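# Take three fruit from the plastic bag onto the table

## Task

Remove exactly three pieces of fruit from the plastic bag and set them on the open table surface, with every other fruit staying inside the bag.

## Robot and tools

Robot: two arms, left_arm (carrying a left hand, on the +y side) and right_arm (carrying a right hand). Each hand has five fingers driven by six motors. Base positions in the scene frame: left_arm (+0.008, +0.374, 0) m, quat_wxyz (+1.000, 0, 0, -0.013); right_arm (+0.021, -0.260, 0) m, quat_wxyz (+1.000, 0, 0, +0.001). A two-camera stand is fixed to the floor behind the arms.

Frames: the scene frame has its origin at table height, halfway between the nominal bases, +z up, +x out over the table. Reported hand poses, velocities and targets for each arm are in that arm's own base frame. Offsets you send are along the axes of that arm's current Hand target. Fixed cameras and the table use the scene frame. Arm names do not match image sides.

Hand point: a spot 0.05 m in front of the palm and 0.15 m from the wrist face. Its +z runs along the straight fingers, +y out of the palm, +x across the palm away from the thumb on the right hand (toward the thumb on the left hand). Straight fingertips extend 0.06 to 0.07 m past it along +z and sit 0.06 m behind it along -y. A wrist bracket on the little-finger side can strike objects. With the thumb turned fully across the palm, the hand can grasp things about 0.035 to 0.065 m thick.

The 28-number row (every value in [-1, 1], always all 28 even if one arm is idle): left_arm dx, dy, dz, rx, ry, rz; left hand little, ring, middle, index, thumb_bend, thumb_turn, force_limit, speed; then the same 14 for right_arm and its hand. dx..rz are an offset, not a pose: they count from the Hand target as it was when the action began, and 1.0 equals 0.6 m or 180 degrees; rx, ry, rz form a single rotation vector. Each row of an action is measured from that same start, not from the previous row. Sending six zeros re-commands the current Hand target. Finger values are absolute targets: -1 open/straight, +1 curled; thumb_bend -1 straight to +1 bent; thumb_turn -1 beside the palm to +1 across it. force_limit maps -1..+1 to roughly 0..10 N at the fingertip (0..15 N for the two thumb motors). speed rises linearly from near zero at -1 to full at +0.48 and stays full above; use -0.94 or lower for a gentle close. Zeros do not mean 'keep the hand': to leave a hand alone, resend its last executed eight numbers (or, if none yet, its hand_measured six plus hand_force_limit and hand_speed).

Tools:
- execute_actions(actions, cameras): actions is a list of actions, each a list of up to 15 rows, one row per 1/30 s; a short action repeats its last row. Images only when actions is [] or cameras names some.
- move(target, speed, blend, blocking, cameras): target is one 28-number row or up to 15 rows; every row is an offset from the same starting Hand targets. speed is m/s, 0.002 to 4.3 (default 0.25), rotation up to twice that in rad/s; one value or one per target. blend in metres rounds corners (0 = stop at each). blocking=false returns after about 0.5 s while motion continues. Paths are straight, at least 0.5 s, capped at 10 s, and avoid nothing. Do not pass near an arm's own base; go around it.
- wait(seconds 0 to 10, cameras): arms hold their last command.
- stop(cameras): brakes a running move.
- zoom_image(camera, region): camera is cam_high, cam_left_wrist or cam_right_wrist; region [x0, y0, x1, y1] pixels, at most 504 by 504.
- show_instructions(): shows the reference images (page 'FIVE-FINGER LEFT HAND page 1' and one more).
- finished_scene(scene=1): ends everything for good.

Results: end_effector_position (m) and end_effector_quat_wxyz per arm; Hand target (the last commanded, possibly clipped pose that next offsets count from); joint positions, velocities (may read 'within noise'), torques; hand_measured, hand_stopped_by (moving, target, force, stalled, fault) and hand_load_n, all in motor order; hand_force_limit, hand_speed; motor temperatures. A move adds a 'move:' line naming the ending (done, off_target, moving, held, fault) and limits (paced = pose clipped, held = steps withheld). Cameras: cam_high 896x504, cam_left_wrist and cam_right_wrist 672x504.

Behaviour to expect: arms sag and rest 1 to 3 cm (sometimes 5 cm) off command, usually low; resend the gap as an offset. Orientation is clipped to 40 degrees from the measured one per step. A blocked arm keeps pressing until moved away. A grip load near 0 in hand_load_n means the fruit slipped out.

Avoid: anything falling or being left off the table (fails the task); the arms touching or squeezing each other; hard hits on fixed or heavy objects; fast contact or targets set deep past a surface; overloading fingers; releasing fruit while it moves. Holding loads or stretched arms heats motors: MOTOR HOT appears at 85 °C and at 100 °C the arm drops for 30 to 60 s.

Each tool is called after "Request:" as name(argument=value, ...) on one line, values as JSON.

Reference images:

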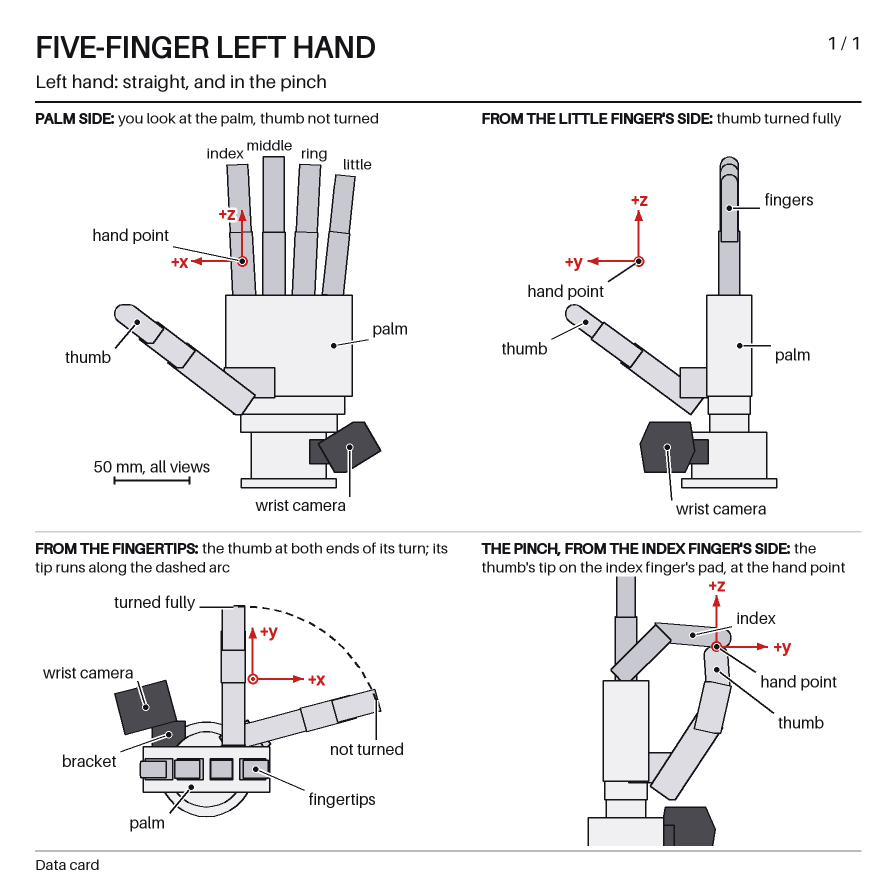

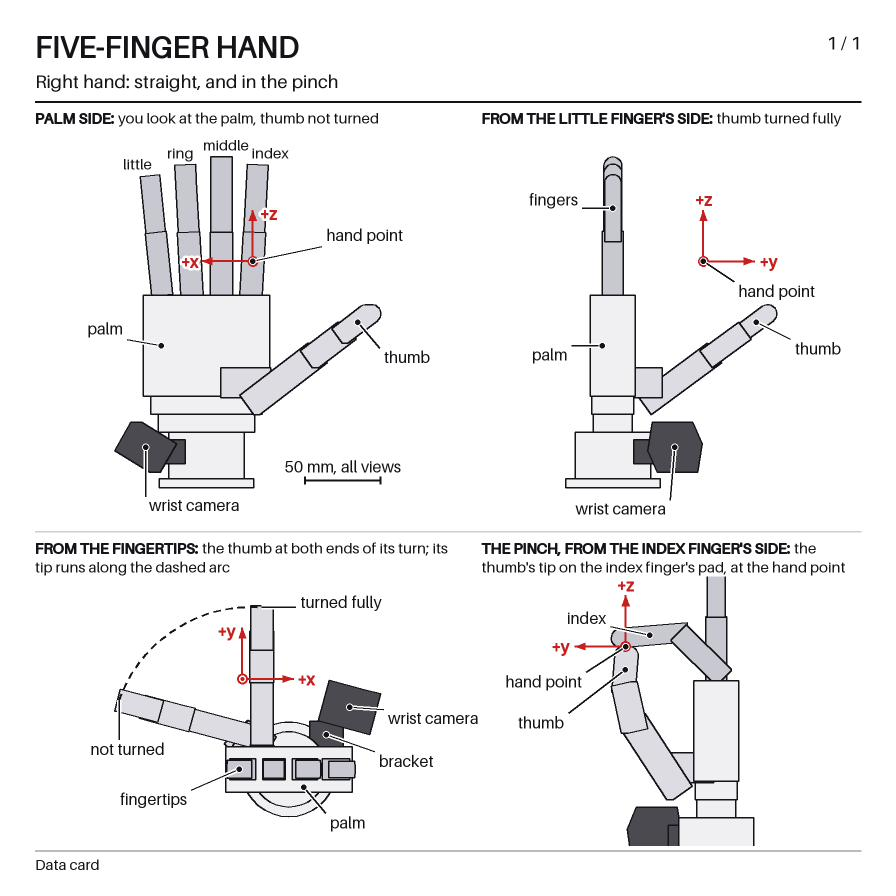

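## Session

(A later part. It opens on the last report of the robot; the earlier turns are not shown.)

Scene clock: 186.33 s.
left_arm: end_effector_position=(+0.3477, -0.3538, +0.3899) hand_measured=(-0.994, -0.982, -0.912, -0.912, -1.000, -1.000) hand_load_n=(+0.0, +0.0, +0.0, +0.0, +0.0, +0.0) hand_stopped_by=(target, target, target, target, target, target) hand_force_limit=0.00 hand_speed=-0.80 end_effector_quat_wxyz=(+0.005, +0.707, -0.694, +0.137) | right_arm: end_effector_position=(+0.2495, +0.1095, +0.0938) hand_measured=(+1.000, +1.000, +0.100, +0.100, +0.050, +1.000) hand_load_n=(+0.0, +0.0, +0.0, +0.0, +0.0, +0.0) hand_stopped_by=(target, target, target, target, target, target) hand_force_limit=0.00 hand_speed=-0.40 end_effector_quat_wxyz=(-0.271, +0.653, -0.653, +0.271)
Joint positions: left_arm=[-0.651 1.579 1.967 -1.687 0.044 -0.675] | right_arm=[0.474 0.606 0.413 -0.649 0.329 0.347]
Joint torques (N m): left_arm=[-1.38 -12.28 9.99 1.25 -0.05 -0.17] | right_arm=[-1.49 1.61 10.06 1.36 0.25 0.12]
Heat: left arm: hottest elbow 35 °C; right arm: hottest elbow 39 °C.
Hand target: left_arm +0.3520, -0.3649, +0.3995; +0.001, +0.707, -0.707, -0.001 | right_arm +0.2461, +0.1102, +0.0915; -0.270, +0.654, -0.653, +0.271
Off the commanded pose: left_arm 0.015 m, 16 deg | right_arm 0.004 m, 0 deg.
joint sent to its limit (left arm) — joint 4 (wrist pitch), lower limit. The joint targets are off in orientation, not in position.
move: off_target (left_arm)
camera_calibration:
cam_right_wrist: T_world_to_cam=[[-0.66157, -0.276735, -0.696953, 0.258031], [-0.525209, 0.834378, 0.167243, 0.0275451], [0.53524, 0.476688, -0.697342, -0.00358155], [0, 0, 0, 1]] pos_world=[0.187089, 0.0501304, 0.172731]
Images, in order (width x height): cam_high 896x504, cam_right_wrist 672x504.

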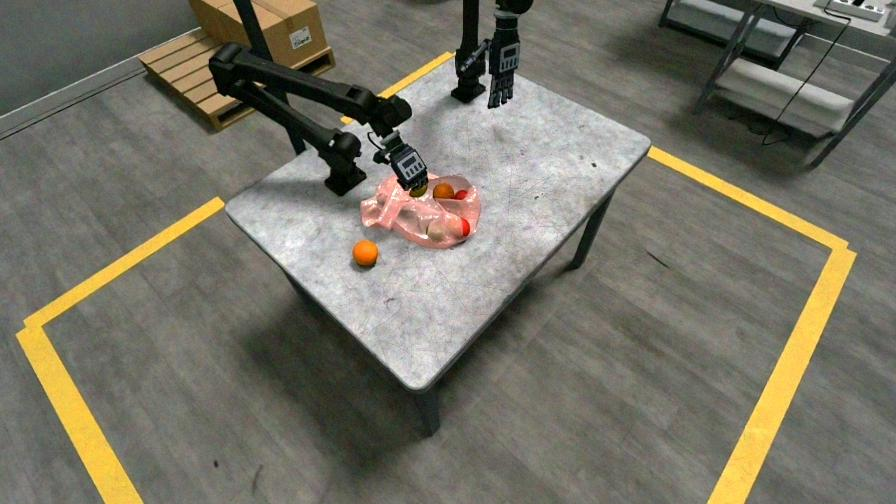

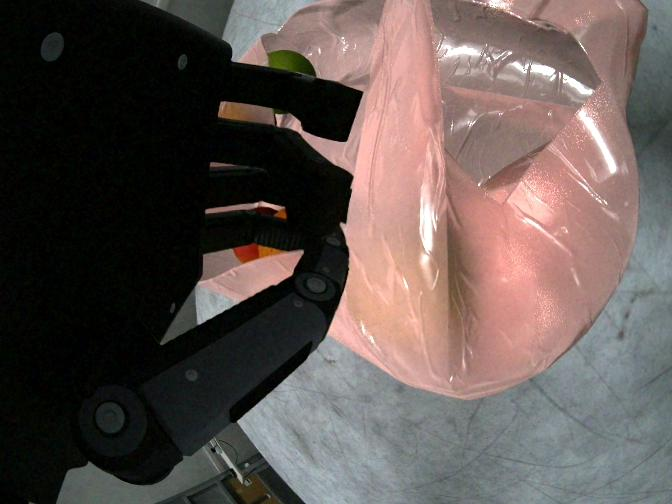

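Request:
move(target=[[0,0,0,0,0,0,-1,-1,-1,-1,-1,-1,0,-0.8,-0.0583,0.018,-0.018,0,0,0,1,1,0.1,0.1,0.05,1,0,-0.4],[0,0,0,0,0,0,-1,-1,-1,-1,-1,-1,0,-0.8,-0.0583,0.018,-0.018,0,0,0,1,1,-0.4,-0.4,-0.8,1,0,-0.6]], speed=[0.05,0.05], cameras=["cam_right_wrist","cam_high"])

Scene clock: 190.60 s.
left_arm: end_effector_position=(+0.3477, -0.3538, +0.3899) hand_measured=(-0.994, -0.982, -0.912, -0.912, -1.000, -1.000) hand_load_n=(+0.0, +0.0, +0.0, +0.0, +0.0, +0.0) hand_stopped_by=(target, target, target, target, target, target) hand_force_limit=0.00 hand_speed=-0.80 end_effector_quat_wxyz=(+0.005, +0.707, -0.694, +0.137) | right_arm: end_effector_position=(+0.2291, +0.1410, +0.0857) hand_measured=(+1.000, +1.000, -0.400, -0.400, -0.800, +1.000) hand_load_n=(+0.0, +0.0, +0.5, +0.0, +0.0, +0.0) hand_stopped_by=(target, target, target, target, target, target) hand_force_limit=0.00 hand_speed=-0.60 end_effector_quat_wxyz=(-0.267, +0.654, -0.654, +0.270)
Joint positions: left_arm=[-0.651 1.579 1.967 -1.687 0.044 -0.675] | right_arm=[0.69 0.638 0.413 -0.697 0.467 0.529]
Joint torques (N m): left_arm=[-1.03 -12.4 10.03 1.25 -0.05 -0.16] | right_arm=[-2.26 3.31 11.81 1.28 0.3 0.1]
Heat: left arm: hottest elbow 35 °C; right arm: hottest elbow 39 °C.
Hand target: left_arm +0.3520, -0.3649, +0.3995; +0.001, +0.707, -0.707, -0.001 | right_arm +0.2309, +0.1452, +0.0914; -0.270, +0.654, -0.653, +0.271
Off the commanded pose: left_arm 0.015 m, 16 deg | right_arm 0.007 m, 0 deg.
joint sent to its limit (left arm) — joint 4 (wrist pitch), lower limit. The joint targets are off in orientation, not in position.
move: off_target (left_arm)
camera_calibration:
cam_right_wrist: T_world_to_cam=[[-0.667357, -0.278615, -0.690658, 0.248639], [-0.522598, 0.835912, 0.167755, -0.00893977], [0.530591, 0.472889, -0.703455, -0.011189], [0, 0, 0, 1]] pos_world=[0.167195, 0.0820384, 0.165353]
Images, in order (width x height): cam_high 896x504, cam_right_wrist 672x504.

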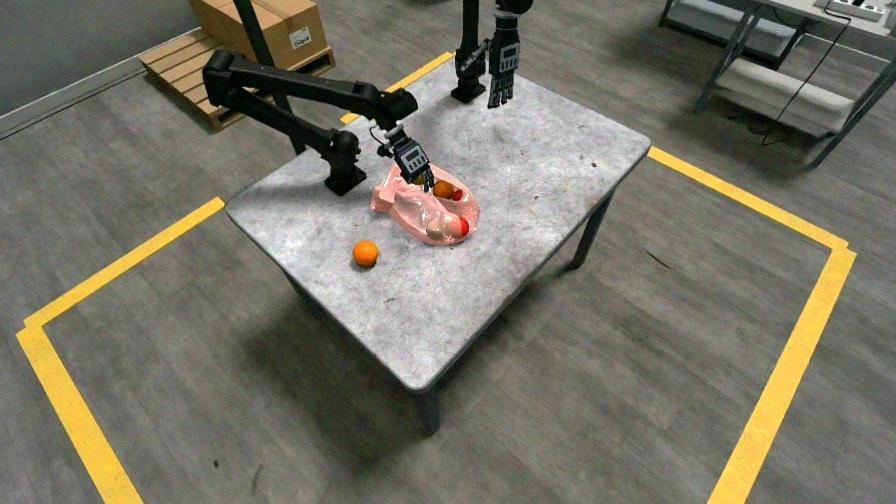

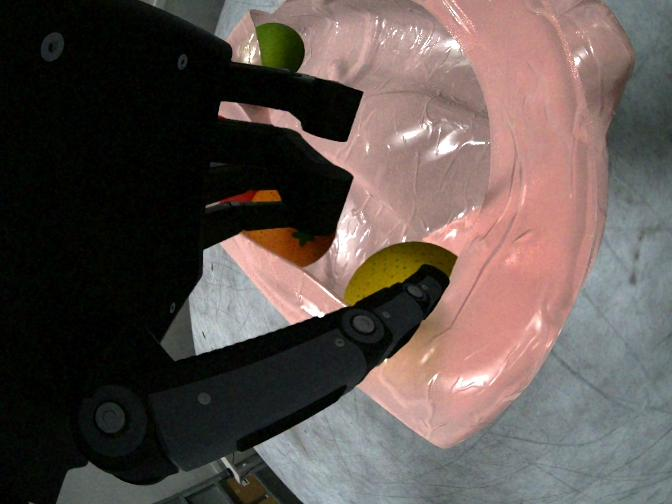

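Request:
zoom_image(camera="cam_right_wrist", region=[230, 130, 530, 430])

Request:
zoom_image(camera="cam_high", region=[360, 140, 500, 250])

Scaled by 1.680 from the camera's 672x504 image, which has a finer 960x720 frame.

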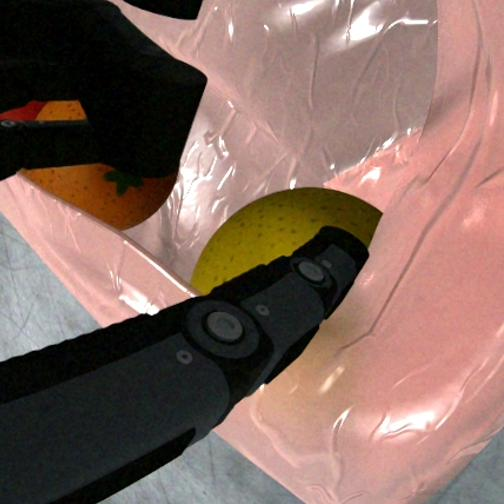

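Scaled by 3.600.

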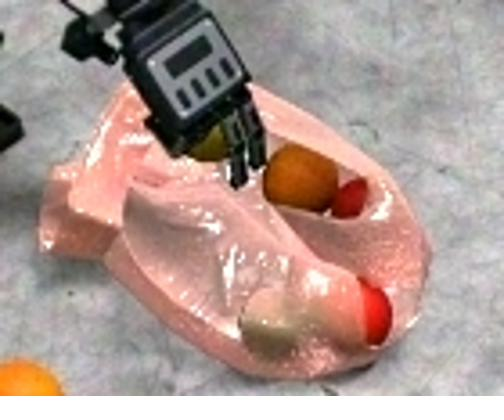

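Request:
move(target=[[0,0,0,0,0,0,-1,-1,-1,-1,-1,-1,0,-0.8,0,-0.1178,-0.0471,0,0,0,1,1,-0.4,-0.4,-0.8,1,0,-0.6],[0,0,0,0,0,0,-1,-1,-1,-1,-1,-1,0,-0.8,-0.038,-0.1811,-0.0041,0,0.1964,0.1964,1,1,-0.4,-0.4,-0.8,1,0,-0.6]], speed=[0.08,0.2], cameras=["cam_right_wrist","cam_high","cam_left_wrist"])

Scene clock: 197.87 s.
left_arm: end_effector_position=(+0.3477, -0.3538, +0.3899) hand_measured=(-0.994, -0.982, -0.912, -0.912, -1.000, -1.000) hand_load_n=(+0.0, +0.0, +0.0, +0.0, +0.0, +0.0) hand_stopped_by=(target, target, target, target, target, target) hand_force_limit=0.00 hand_speed=-0.80 end_effector_quat_wxyz=(+0.005, +0.707, -0.694, +0.137) | right_arm: end_effector_position=(+0.2920, +0.1515, +0.1464) hand_measured=(+1.000, +1.000, -0.400, -0.400, -0.800, +1.000) hand_load_n=(+0.0, +0.0, +0.0, +0.0, +0.0, +0.0) hand_stopped_by=(target, target, target, target, target, target) hand_force_limit=0.00 hand_speed=-0.60 end_effector_quat_wxyz=(+0.107, -0.323, +0.866, -0.365)
Joint positions: left_arm=[-0.651 1.579 1.967 -1.687 0.044 -0.675] | right_arm=[0.774 1.187 0.907 -1.419 0.773 1.683]
Joint torques (N m): left_arm=[-1.14 -12.34 10.06 1.22 -0.07 -0.16] | right_arm=[-2.26 -2.08 14.8 0.08 0.65 0.11]
Heat: left arm: hottest elbow 35 °C; right arm: hottest elbow 40 °C.
Hand target: left_arm +0.3520, -0.3649, +0.3995; +0.001, +0.707, -0.707, -0.001 | right_arm +0.3059, +0.1682, +0.1698; +0.130, -0.316, +0.868, -0.360
Off the commanded pose: left_arm 0.015 m, 16 deg | right_arm 0.032 m, 3 deg.
joint sent to its limit (left arm) — joint 4 (wrist pitch), lower limit. The joint targets are off in orientation, not in position.
move: off_target (left_arm, right_arm)
camera_calibration:
cam_left_wrist: T_world_to_cam=[[0.95708, -0.214467, 0.194942, -0.484062], [-0.289673, -0.729649, 0.619437, -0.399073], [0.00939065, -0.64932, -0.760457, 0.173839], [0, 0, 0, 1]] pos_world=[0.346053, -0.282121, 0.473762]
cam_right_wrist: T_world_to_cam=[[-0.664879, 0.31419, -0.677658, 0.243001], [0.312761, 0.940975, 0.129411, -0.24933], [0.678319, -0.125902, -0.723901, 0.0437684], [0, 0, 0, 1]] pos_world=[0.209858, 0.163775, 0.228622]

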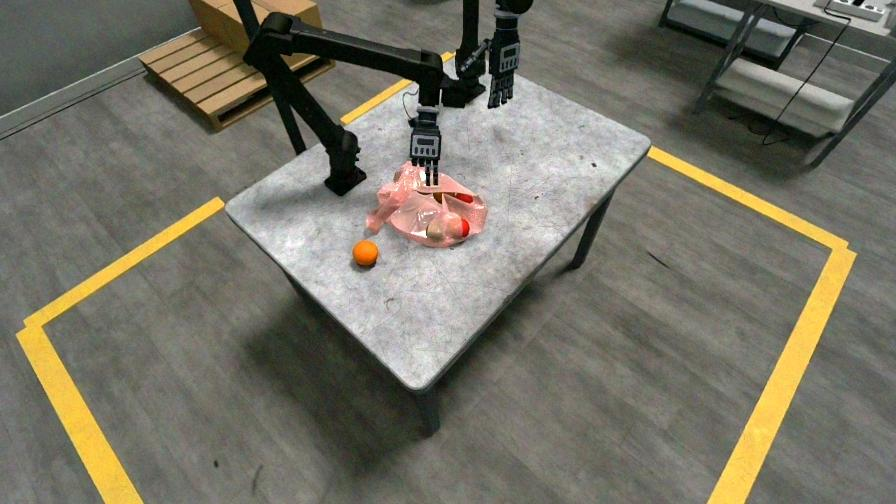

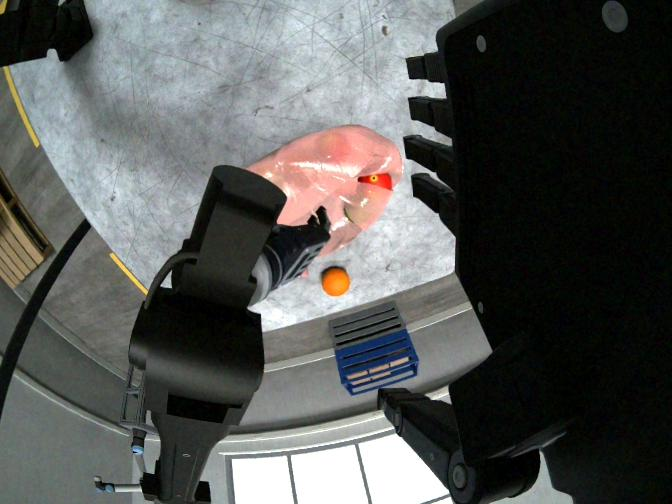

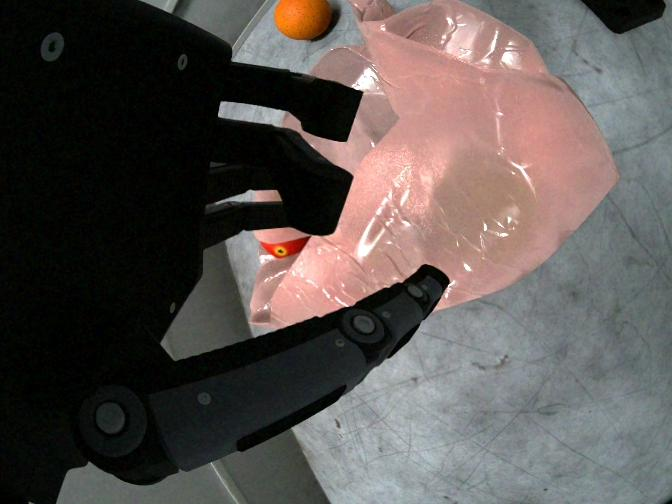

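Request:
zoom_image(camera="cam_high", region=[360, 140, 500, 250])

Request:
zoom_image(camera="cam_left_wrist", region=[240, 110, 430, 300])

Request:
zoom_image(camera="cam_right_wrist", region=[230, 0, 630, 340])

Scaled by 3.600.

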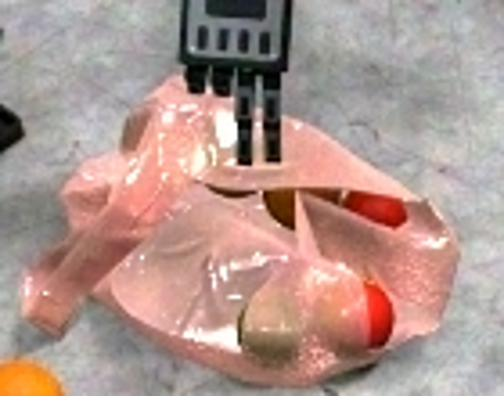

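Scaled by 2.653 from the camera's 672x504 image, which has a finer 960x720 frame.

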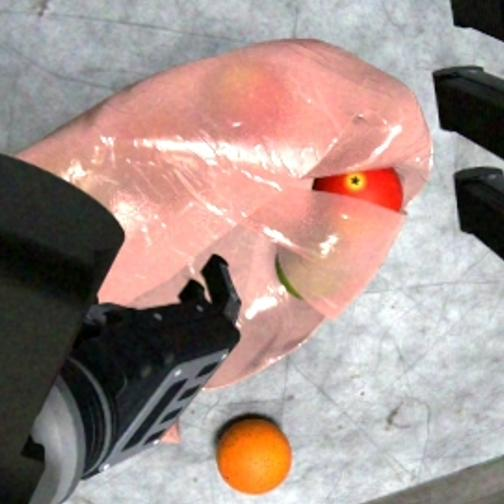

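Scaled by 1.260 from the camera's 672x504 image, which has a finer 960x720 frame.

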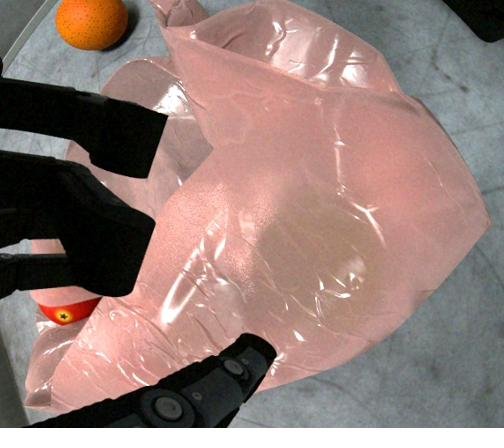

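Request:
move(target=[[0,0,0,0,0,0,-1,-1,-1,-1,-1,-1,0,-0.8,0.0985,-0.0562,0.1505,0,0,0,1,1,0.1,0.1,0.05,1,0,-0.4]], speed=[0.1], cameras=["cam_right_wrist","cam_high"])

Scene clock: 201.20 s.
left_arm: end_effector_position=(+0.3477, -0.3538, +0.3899) hand_measured=(-0.994, -0.982, -0.912, -0.912, -1.000, -1.000) hand_load_n=(+0.0, +0.0, +0.0, +0.0, +0.0, +0.0) hand_stopped_by=(target, target, target, target, target, target) hand_force_limit=0.00 hand_speed=-0.80 end_effector_quat_wxyz=(+0.005, +0.707, -0.694, +0.137) | right_arm: end_effector_position=(+0.3147, +0.0661, +0.1286) hand_measured=(+1.000, +1.000, +0.100, +0.100, +0.050, +1.000) hand_load_n=(+0.0, +0.0, +0.0, +0.0, +0.0, +0.0) hand_stopped_by=(target, target, target, target, target, target) hand_force_limit=0.00 hand_speed=-0.40 end_effector_quat_wxyz=(+0.123, -0.319, +0.868, -0.359)
Joint positions: left_arm=[-0.651 1.579 1.967 -1.687 0.044 -0.675] | right_arm=[0.477 1.017 0.735 -1.09 0.759 1.264]
Joint torques (N m): left_arm=[-1.44 -12.4 10.02 1.22 -0.06 -0.18] | right_arm=[-3.72 -1.85 8.68 1.83 0.38 -0.15]
Heat: left arm: hottest elbow 35 °C; right arm: hottest elbow 40 °C.
Hand target: left_arm +0.3520, -0.3649, +0.3995; +0.001, +0.707, -0.707, -0.001 | right_arm +0.3171, +0.0629, +0.1301; +0.130, -0.316, +0.868, -0.360
Off the commanded pose: left_arm 0.015 m, 16 deg | right_arm 0.004 m, 1 deg.
joint sent to its limit (left arm) — joint 4 (wrist pitch), lower limit. The joint targets are off in orientation, not in position.
move: off_target (left_arm)
camera_calibration:
cam_right_wrist: T_world_to_cam=[[-0.647992, 0.327164, -0.687801, 0.268064], [0.30509, 0.938925, 0.159184, -0.175036], [0.697873, -0.106692, -0.70823, -0.00475619], [0, 0, 0, 1]] pos_world=[0.230424, 0.0761379, 0.208869]
Images, in order (width x height): cam_high 896x504, cam_right_wrist 672x504.

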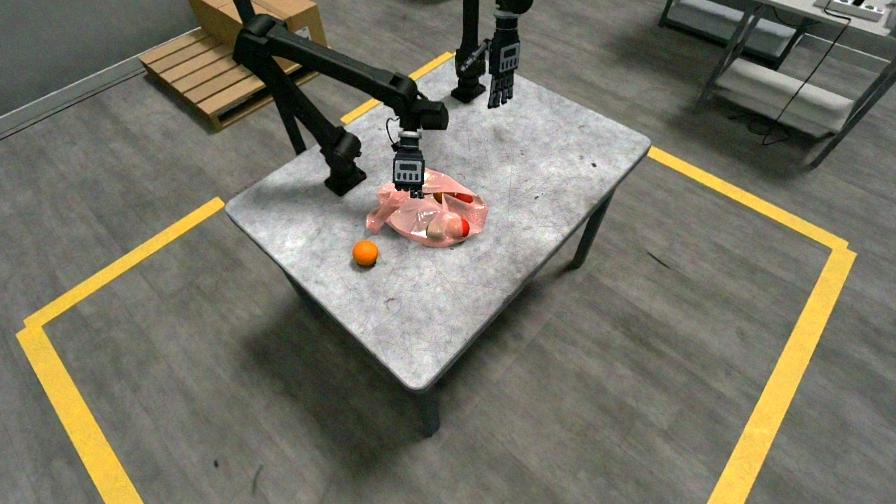

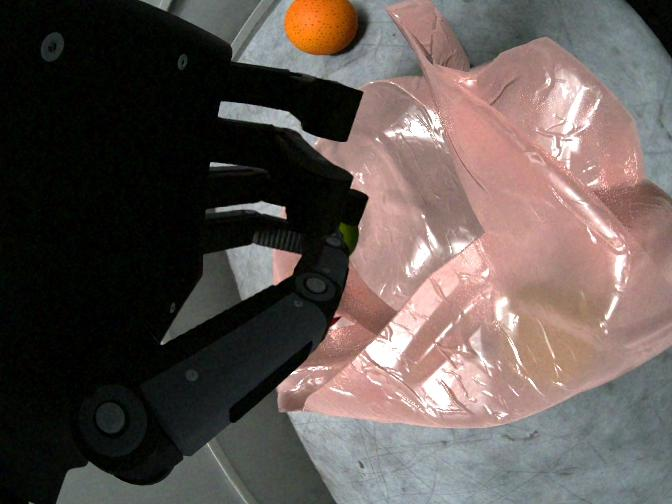

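Request:
move(target=[[0,0,0,0,0,0,-1,-1,-1,-1,-1,-1,0,-0.8,0,0.0613,0.0613,0,0,0,1,1,0.1,0.1,0.05,1,0,-0.4]], speed=[0.07], cameras=["cam_right_wrist","cam_high"])

Request:
zoom_image(camera="cam_high", region=[360, 140, 500, 250])

Scene clock: 203.07 s.
left_arm: end_effector_position=(+0.3477, -0.3538, +0.3899) hand_measured=(-0.994, -0.982, -0.912, -0.912, -1.000, -1.000) hand_load_n=(+0.0, +0.0, +0.0, +0.0, +0.0, +0.0) hand_stopped_by=(target, target, target, target, target, target) hand_force_limit=0.00 hand_speed=-0.80 end_effector_quat_wxyz=(+0.005, +0.707, -0.694, +0.137) | right_arm: end_effector_position=(+0.3152, +0.0662, +0.0815) hand_measured=(+1.000, +1.000, +0.100, +0.100, +0.050, +1.000) hand_load_n=(+0.0, +0.0, -0.5, +0.0, +0.0, +0.0) hand_stopped_by=(target, target, target, target, target, target) hand_force_limit=0.00 hand_speed=-0.40 end_effector_quat_wxyz=(+0.132, -0.315, +0.869, -0.358)
Joint positions: left_arm=[-0.651 1.579 1.967 -1.687 0.044 -0.675] | right_arm=[0.476 1.062 0.628 -0.919 0.759 1.264]
Joint torques (N m): left_arm=[-1.14 -12.22 9.99 1.18 -0.07 -0.17] | right_arm=[-4.19 -1.44 8.46 1.76 0.39 -0.1]
Heat: left arm: hottest elbow 35 °C; right arm: hottest elbow 39 °C.
Hand target: left_arm +0.3520, -0.3649, +0.3995; +0.001, +0.707, -0.707, -0.001 | right_arm +0.3171, +0.0628, +0.0780; +0.130, -0.316, +0.868, -0.360
Off the commanded pose: left_arm 0.015 m, 16 deg | right_arm 0.005 m, 0 deg.
joint sent to its limit (left arm) — joint 4 (wrist pitch), lower limit. The joint targets are off in orientation, not in position.
move: off_target (left_arm)
camera_calibration:
cam_right_wrist: T_world_to_cam=[[-0.636502, 0.333256, -0.695562, 0.232564], [0.302762, 0.937404, 0.172072, -0.167923], [0.709366, -0.101066, -0.697557, -0.0433301], [0, 0, 0, 1]] pos_world=[0.229605, 0.0755292, 0.160433]
Images, in order (width x height): cam_high 896x504, cam_right_wrist 672x504.

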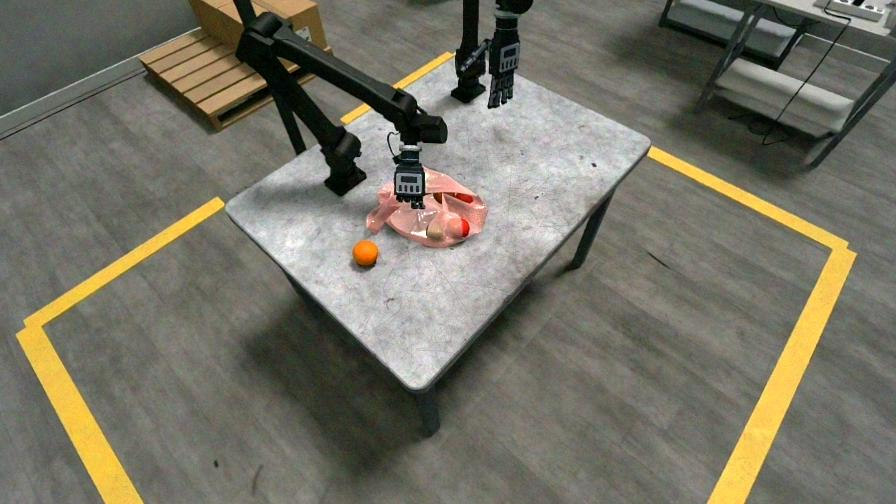

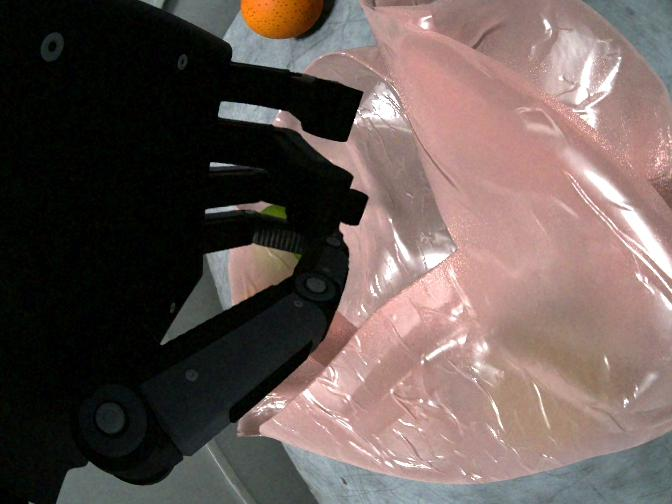

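Scaled by 3.600.

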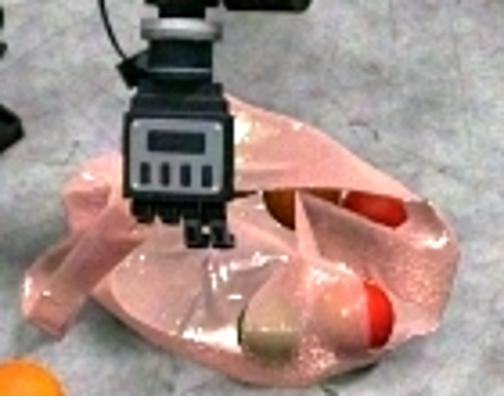

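Request:
move(target=[0,0,0,0,0,0,-1,-1,-1,-1,-1,-1,0,-0.8,-0.0485,0.0305,-0.0658,0,0,0,1,1,0.1,0.1,0.05,1,0,-0.4], speed=0.06, cameras=["all"])

Scene clock: 206.33 s.
left_arm: end_effector_position=(+0.3477, -0.3538, +0.3899) hand_measured=(-0.994, -0.982, -0.912, -0.912, -1.000, -1.000) hand_load_n=(+0.0, +0.0, +0.0, +0.0, +0.0, +0.0) hand_stopped_by=(target, target, target, target, target, target) hand_force_limit=0.00 hand_speed=-0.80 end_effector_quat_wxyz=(+0.005, +0.707, -0.694, +0.137) | right_arm: end_effector_position=(+0.2928, +0.0963, +0.0711) hand_measured=(+1.000, +1.000, +0.100, +0.100, +0.050, +1.000) hand_load_n=(+0.0, +0.0, +0.0, +0.0, +0.0, +0.0) hand_stopped_by=(target, target, target, target, target, target) hand_force_limit=0.00 hand_speed=-0.40 end_effector_quat_wxyz=(+0.105, -0.325, +0.867, -0.363)
Joint positions: left_arm=[-0.651 1.579 1.967 -1.687 0.044 -0.675] | right_arm=[0.618 1.14 0.663 -1.071 0.774 1.462]
Joint torques (N m): left_arm=[-1.32 -12.1 10.02 1.18 -0.06 -0.18] | right_arm=[-1.9 -1.55 13.98 0.29 0.66 0.04]
Heat: left arm: hottest elbow 35 °C; right arm: hottest elbow 39 °C.
Hand target: left_arm +0.3520, -0.3649, +0.3995; +0.001, +0.707, -0.707, -0.001 | right_arm +0.3131, +0.1128, +0.0929; +0.130, -0.316, +0.868, -0.360
Off the commanded pose: left_arm 0.015 m, 16 deg | right_arm 0.034 m, 3 deg.
joint sent to its limit (left arm) — joint 4 (wrist pitch), lower limit. The joint targets are off in orientation, not in position.
move: off_target (left_arm, right_arm)
camera_calibration:
cam_left_wrist: T_world_to_cam=[[0.95708, -0.214467, 0.194942, -0.484062], [-0.289673, -0.729649, 0.619437, -0.399073], [0.00939065, -0.64932, -0.760457, 0.173839], [0, 0, 0, 1]] pos_world=[0.346053, -0.282121, 0.473762]
cam_right_wrist: T_world_to_cam=[[-0.67019, 0.315241, -0.671914, 0.211023], [0.312384, 0.94103, 0.129919, -0.187723], [0.673247, -0.122825, -0.729145, -0.0167829], [0, 0, 0, 1]] pos_world=[0.211366, 0.108068, 0.153941]

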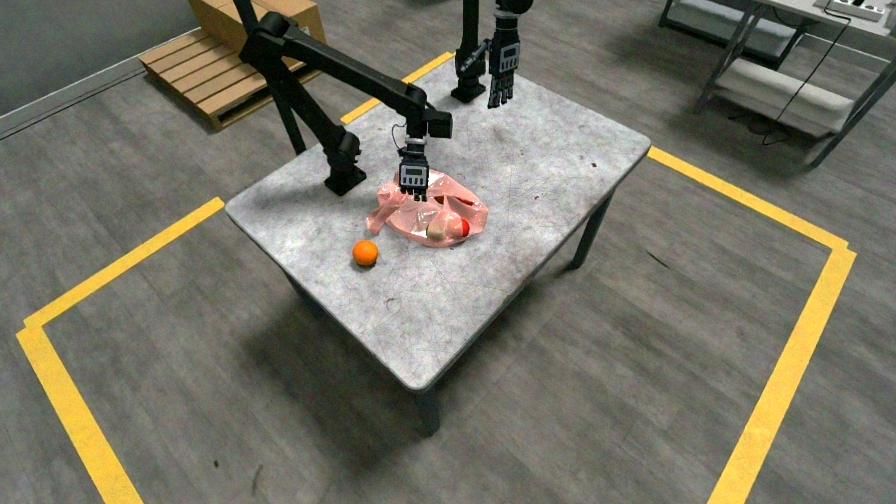

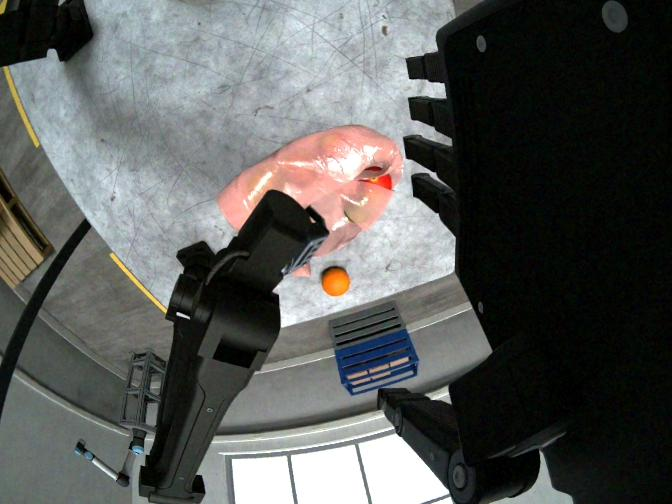

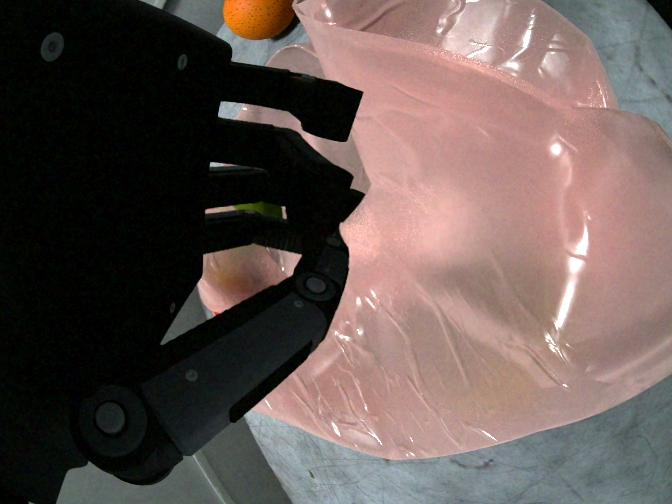

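Request:
zoom_image(camera="cam_right_wrist", region=[180, 0, 672, 480])

Request:
zoom_image(camera="cam_high", region=[350, 140, 510, 270])

Request:
zoom_image(camera="cam_left_wrist", region=[210, 110, 430, 310])

Scaled by 1.024 from the camera's 672x504 image, which has a finer 960x720 frame.

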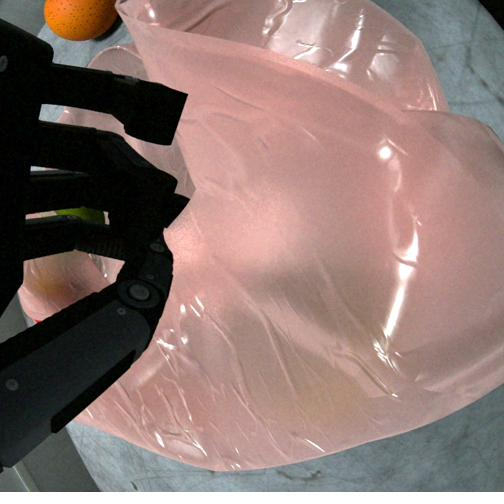

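Scaled by 3.150.

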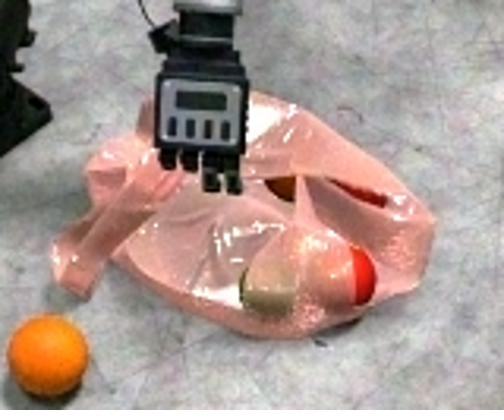

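Scaled by 2.291 from the camera's 672x504 image, which has a finer 960x720 frame.

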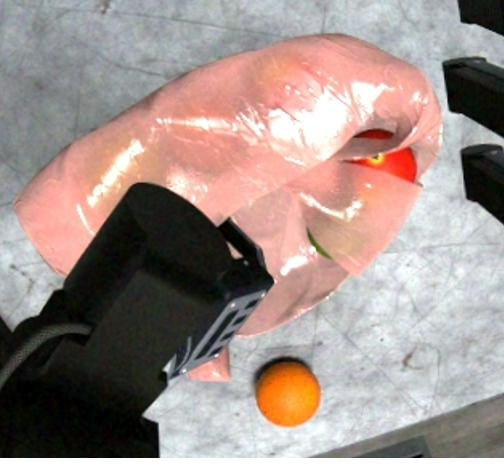

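Request:
zoom_image(camera="cam_right_wrist", region=[170, 60, 390, 420])

Scaled by 1.400 from the camera's 672x504 image, which has a finer 960x720 frame.

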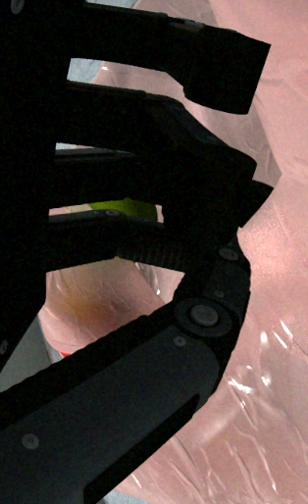

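Request:
move(target=[0,0,0,0,0,0,-1,-1,-1,-1,-1,-1,0,-0.8,-0.0255,-0.0505,-0.0202,0,0,0,1,1,0.1,0.1,0.05,1,0,-0.4], speed=0.06, cameras=["all"])

Request:
zoom_image(camera="cam_high", region=[350, 140, 510, 270])

Request:
zoom_image(camera="cam_left_wrist", region=[210, 110, 430, 310])

Scene clock: 208.60 s.
left_arm: end_effector_position=(+0.3477, -0.3538, +0.3899) hand_measured=(-0.994, -0.982, -0.912, -0.912, -1.000, -1.000) hand_load_n=(+0.0, +0.0, +0.5, +0.0, +0.0, +0.0) hand_stopped_by=(target, target, target, target, target, target) hand_force_limit=0.00 hand_speed=-0.80 end_effector_quat_wxyz=(+0.005, +0.707, -0.694, +0.137) | right_arm: end_effector_position=(+0.3124, +0.1049, +0.0998) hand_measured=(+1.000, +1.000, +0.100, +0.100, +0.050, +1.000) hand_load_n=(+0.0, +0.0, +0.0, +0.0, +0.0, +0.0) hand_stopped_by=(target, target, target, target, target, target) hand_force_limit=0.00 hand_speed=-0.40 end_effector_quat_wxyz=(+0.113, -0.323, +0.868, -0.361)
Joint positions: left_arm=[-0.651 1.579 1.967 -1.687 0.044 -0.675] | right_arm=[0.603 1.146 0.748 -1.116 0.774 1.437]
Joint torques (N m): left_arm=[-1.38 -12.28 10 1.24 -0.06 -0.17] | right_arm=[-3.55 -1.96 14.16 0.25 0.67 -0.16]
Heat: left arm: hottest elbow 35 °C; right arm: hottest elbow 39 °C.
Hand target: left_arm +0.3520, -0.3649, +0.3995; +0.001, +0.707, -0.707, -0.001 | right_arm +0.3330, +0.1129, +0.1228; +0.130, -0.316, +0.868, -0.360
Off the commanded pose: left_arm 0.015 m, 16 deg | right_arm 0.032 m, 2 deg.
joint sent to its limit (left arm) — joint 4 (wrist pitch), lower limit. The joint targets are off in orientation, not in position.
move: off_target (left_arm, right_arm)
camera_calibration:
cam_left_wrist: T_world_to_cam=[[0.95708, -0.214467, 0.194942, -0.484062], [-0.289673, -0.729649, 0.619437, -0.399073], [0.00939065, -0.64932, -0.760457, 0.173839], [0, 0, 0, 1]] pos_world=[0.346053, -0.282121, 0.473762]
cam_right_wrist: T_world_to_cam=[[-0.660943, 0.319984, -0.678797, 0.237953], [0.307887, 0.940527, 0.143575, -0.205632], [0.684369, -0.114098, -0.720154, -0.013241], [0, 0, 0, 1]] pos_world=[0.229646, 0.11575, 0.18151]

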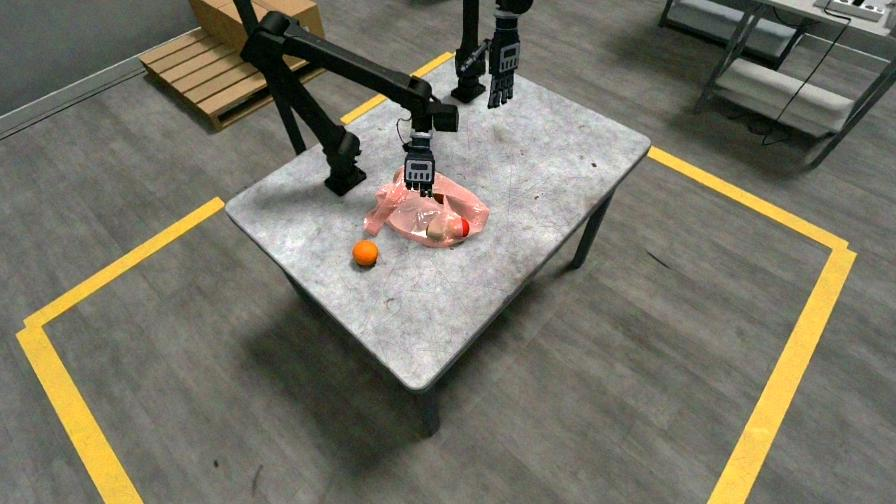

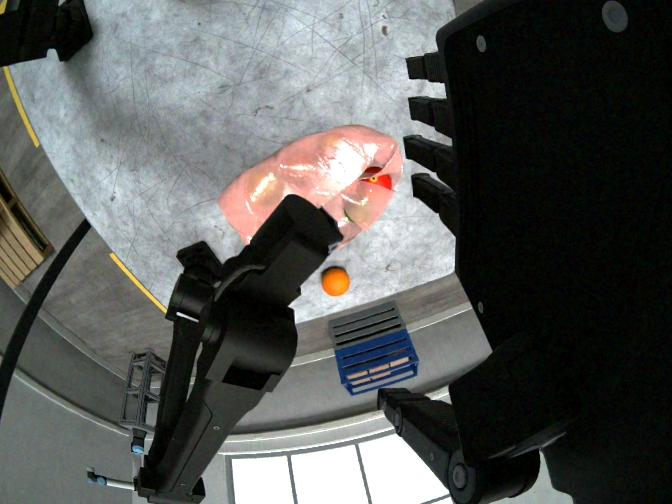

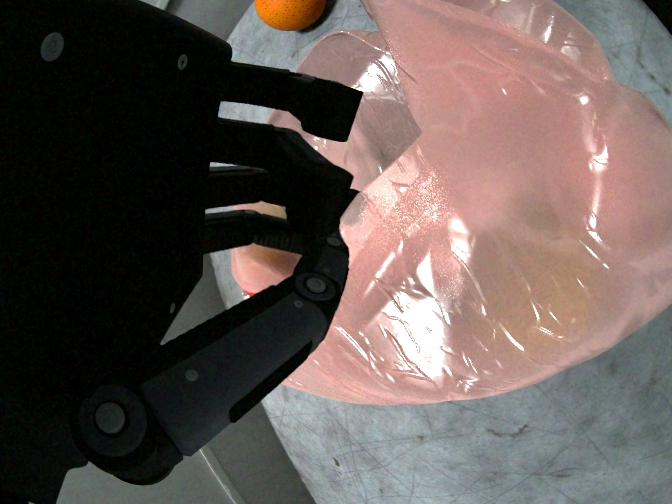

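Scaled by 3.150.

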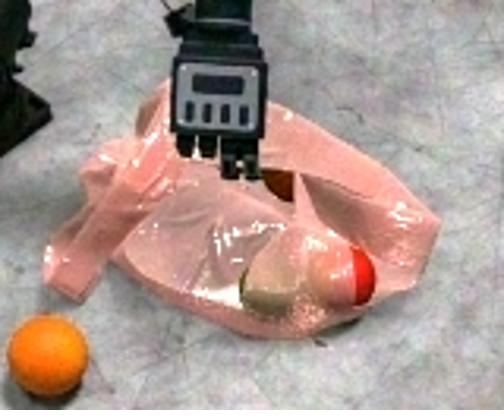

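Scaled by 2.291 from the camera's 672x504 image, which has a finer 960x720 frame.

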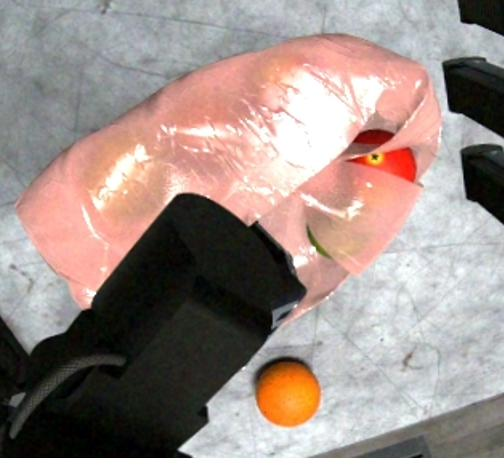

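Request:
zoom_image(camera="cam_left_wrist", region=[320, 150, 420, 250])

Request:
zoom_image(camera="cam_high", region=[410, 180, 500, 260])

Scaled by 5.040 from the camera's 672x504 image, which has a finer 960x720 frame.

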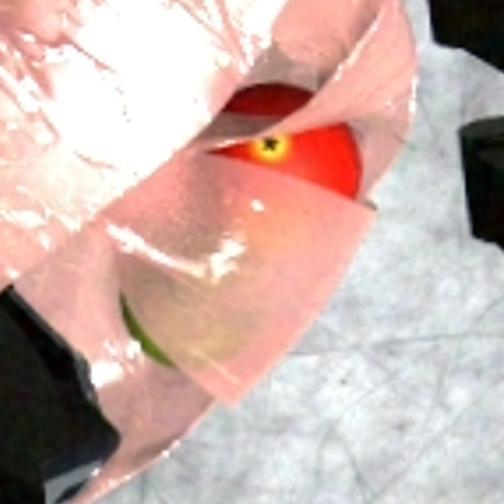

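Scaled by 5.600.

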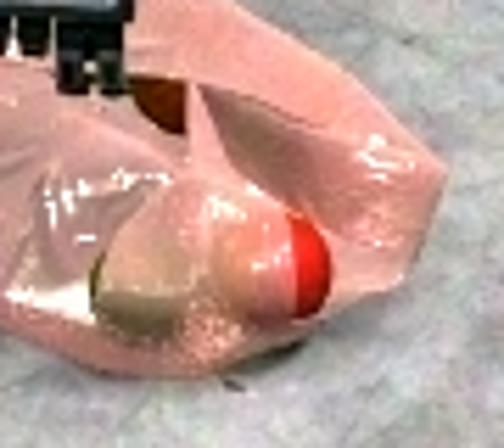

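Request:
move(target=[0,0,0,0,0,0,-1,-1,-1,-1,-1,-1,0,-0.8,-0.025,0.0345,-0.0205,0,0,0,1,1,0.1,0.1,0.05,1,0,-0.4], speed=0.06, cameras=["cam_right_wrist", "cam_high"])

Request:
zoom_image(camera="cam_high", region=[400, 160, 500, 260])

Scene clock: 211.30 s.
left_arm: end_effector_position=(+0.3477, -0.3538, +0.3899) hand_measured=(-0.994, -0.982, -0.912, -0.912, -1.000, -1.000) hand_load_n=(+0.0, +0.0, +0.0, +0.0, +0.0, +0.0) hand_stopped_by=(target, target, target, target, target, target) hand_force_limit=0.00 hand_speed=-0.80 end_effector_quat_wxyz=(+0.005, +0.707, -0.694, +0.137) | right_arm: end_effector_position=(+0.3100, +0.1231, +0.0944) hand_measured=(+1.000, +1.000, +0.100, +0.100, +0.050, +1.000) hand_load_n=(+0.0, +0.0, +0.0, +0.0, -0.5, +0.0) hand_stopped_by=(target, target, target, target, target, target) hand_force_limit=0.00 hand_speed=-0.40 end_effector_quat_wxyz=(+0.104, -0.326, +0.867, -0.364)
Joint positions: left_arm=[-0.651 1.579 1.967 -1.687 0.044 -0.675] | right_arm=[0.659 1.206 0.78 -1.165 0.776 1.519]
Joint torques (N m): left_arm=[-1.26 -12.45 10 1.21 -0.05 -0.17] | right_arm=[-2.08 -2.55 14.15 0.39 0.76 0.15]
Heat: left arm: hottest elbow 35 °C; right arm: hottest elbow 39 °C.
Hand target: left_arm +0.3520, -0.3649, +0.3995; +0.001, +0.707, -0.707, -0.001 | right_arm +0.3295, +0.1404, +0.1168; +0.130, -0.316, +0.868, -0.360
Off the commanded pose: left_arm 0.015 m, 16 deg | right_arm 0.034 m, 3 deg.
joint sent to its limit (left arm) — joint 4 (wrist pitch), lower limit. The joint targets are off in orientation, not in position.
move: off_target (left_arm, right_arm)
camera_calibration:
cam_right_wrist: T_world_to_cam=[[-0.671039, 0.313023, -0.672103, 0.230222], [0.311874, 0.941577, 0.127147, -0.220999], [0.672637, -0.124291, -0.729459, -0.00766404], [0, 0, 0, 1]] pos_world=[0.228567, 0.13507, 0.177242]
Images, in order (width x height): cam_high 896x504, cam_right_wrist 672x504.

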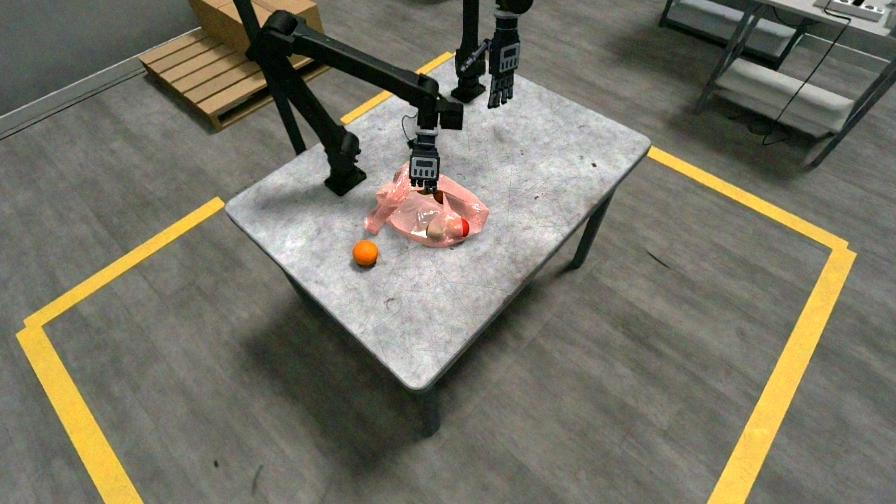

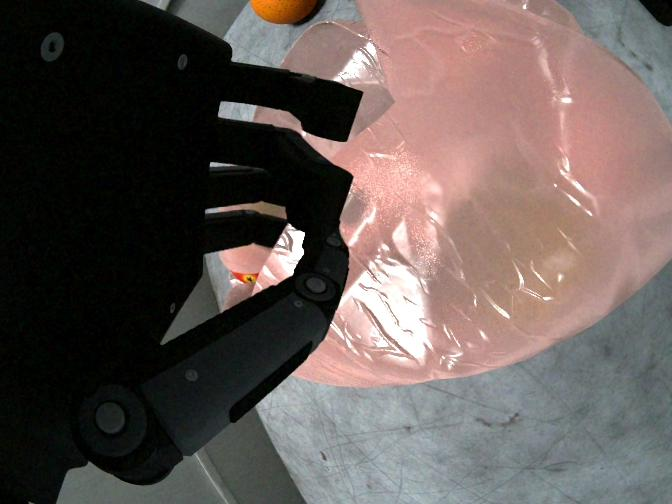

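Scaled by 5.040.

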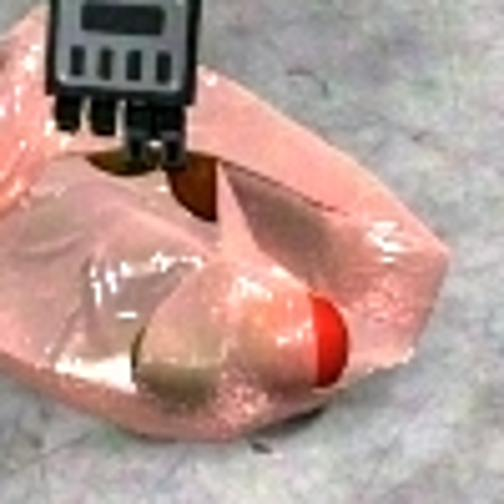

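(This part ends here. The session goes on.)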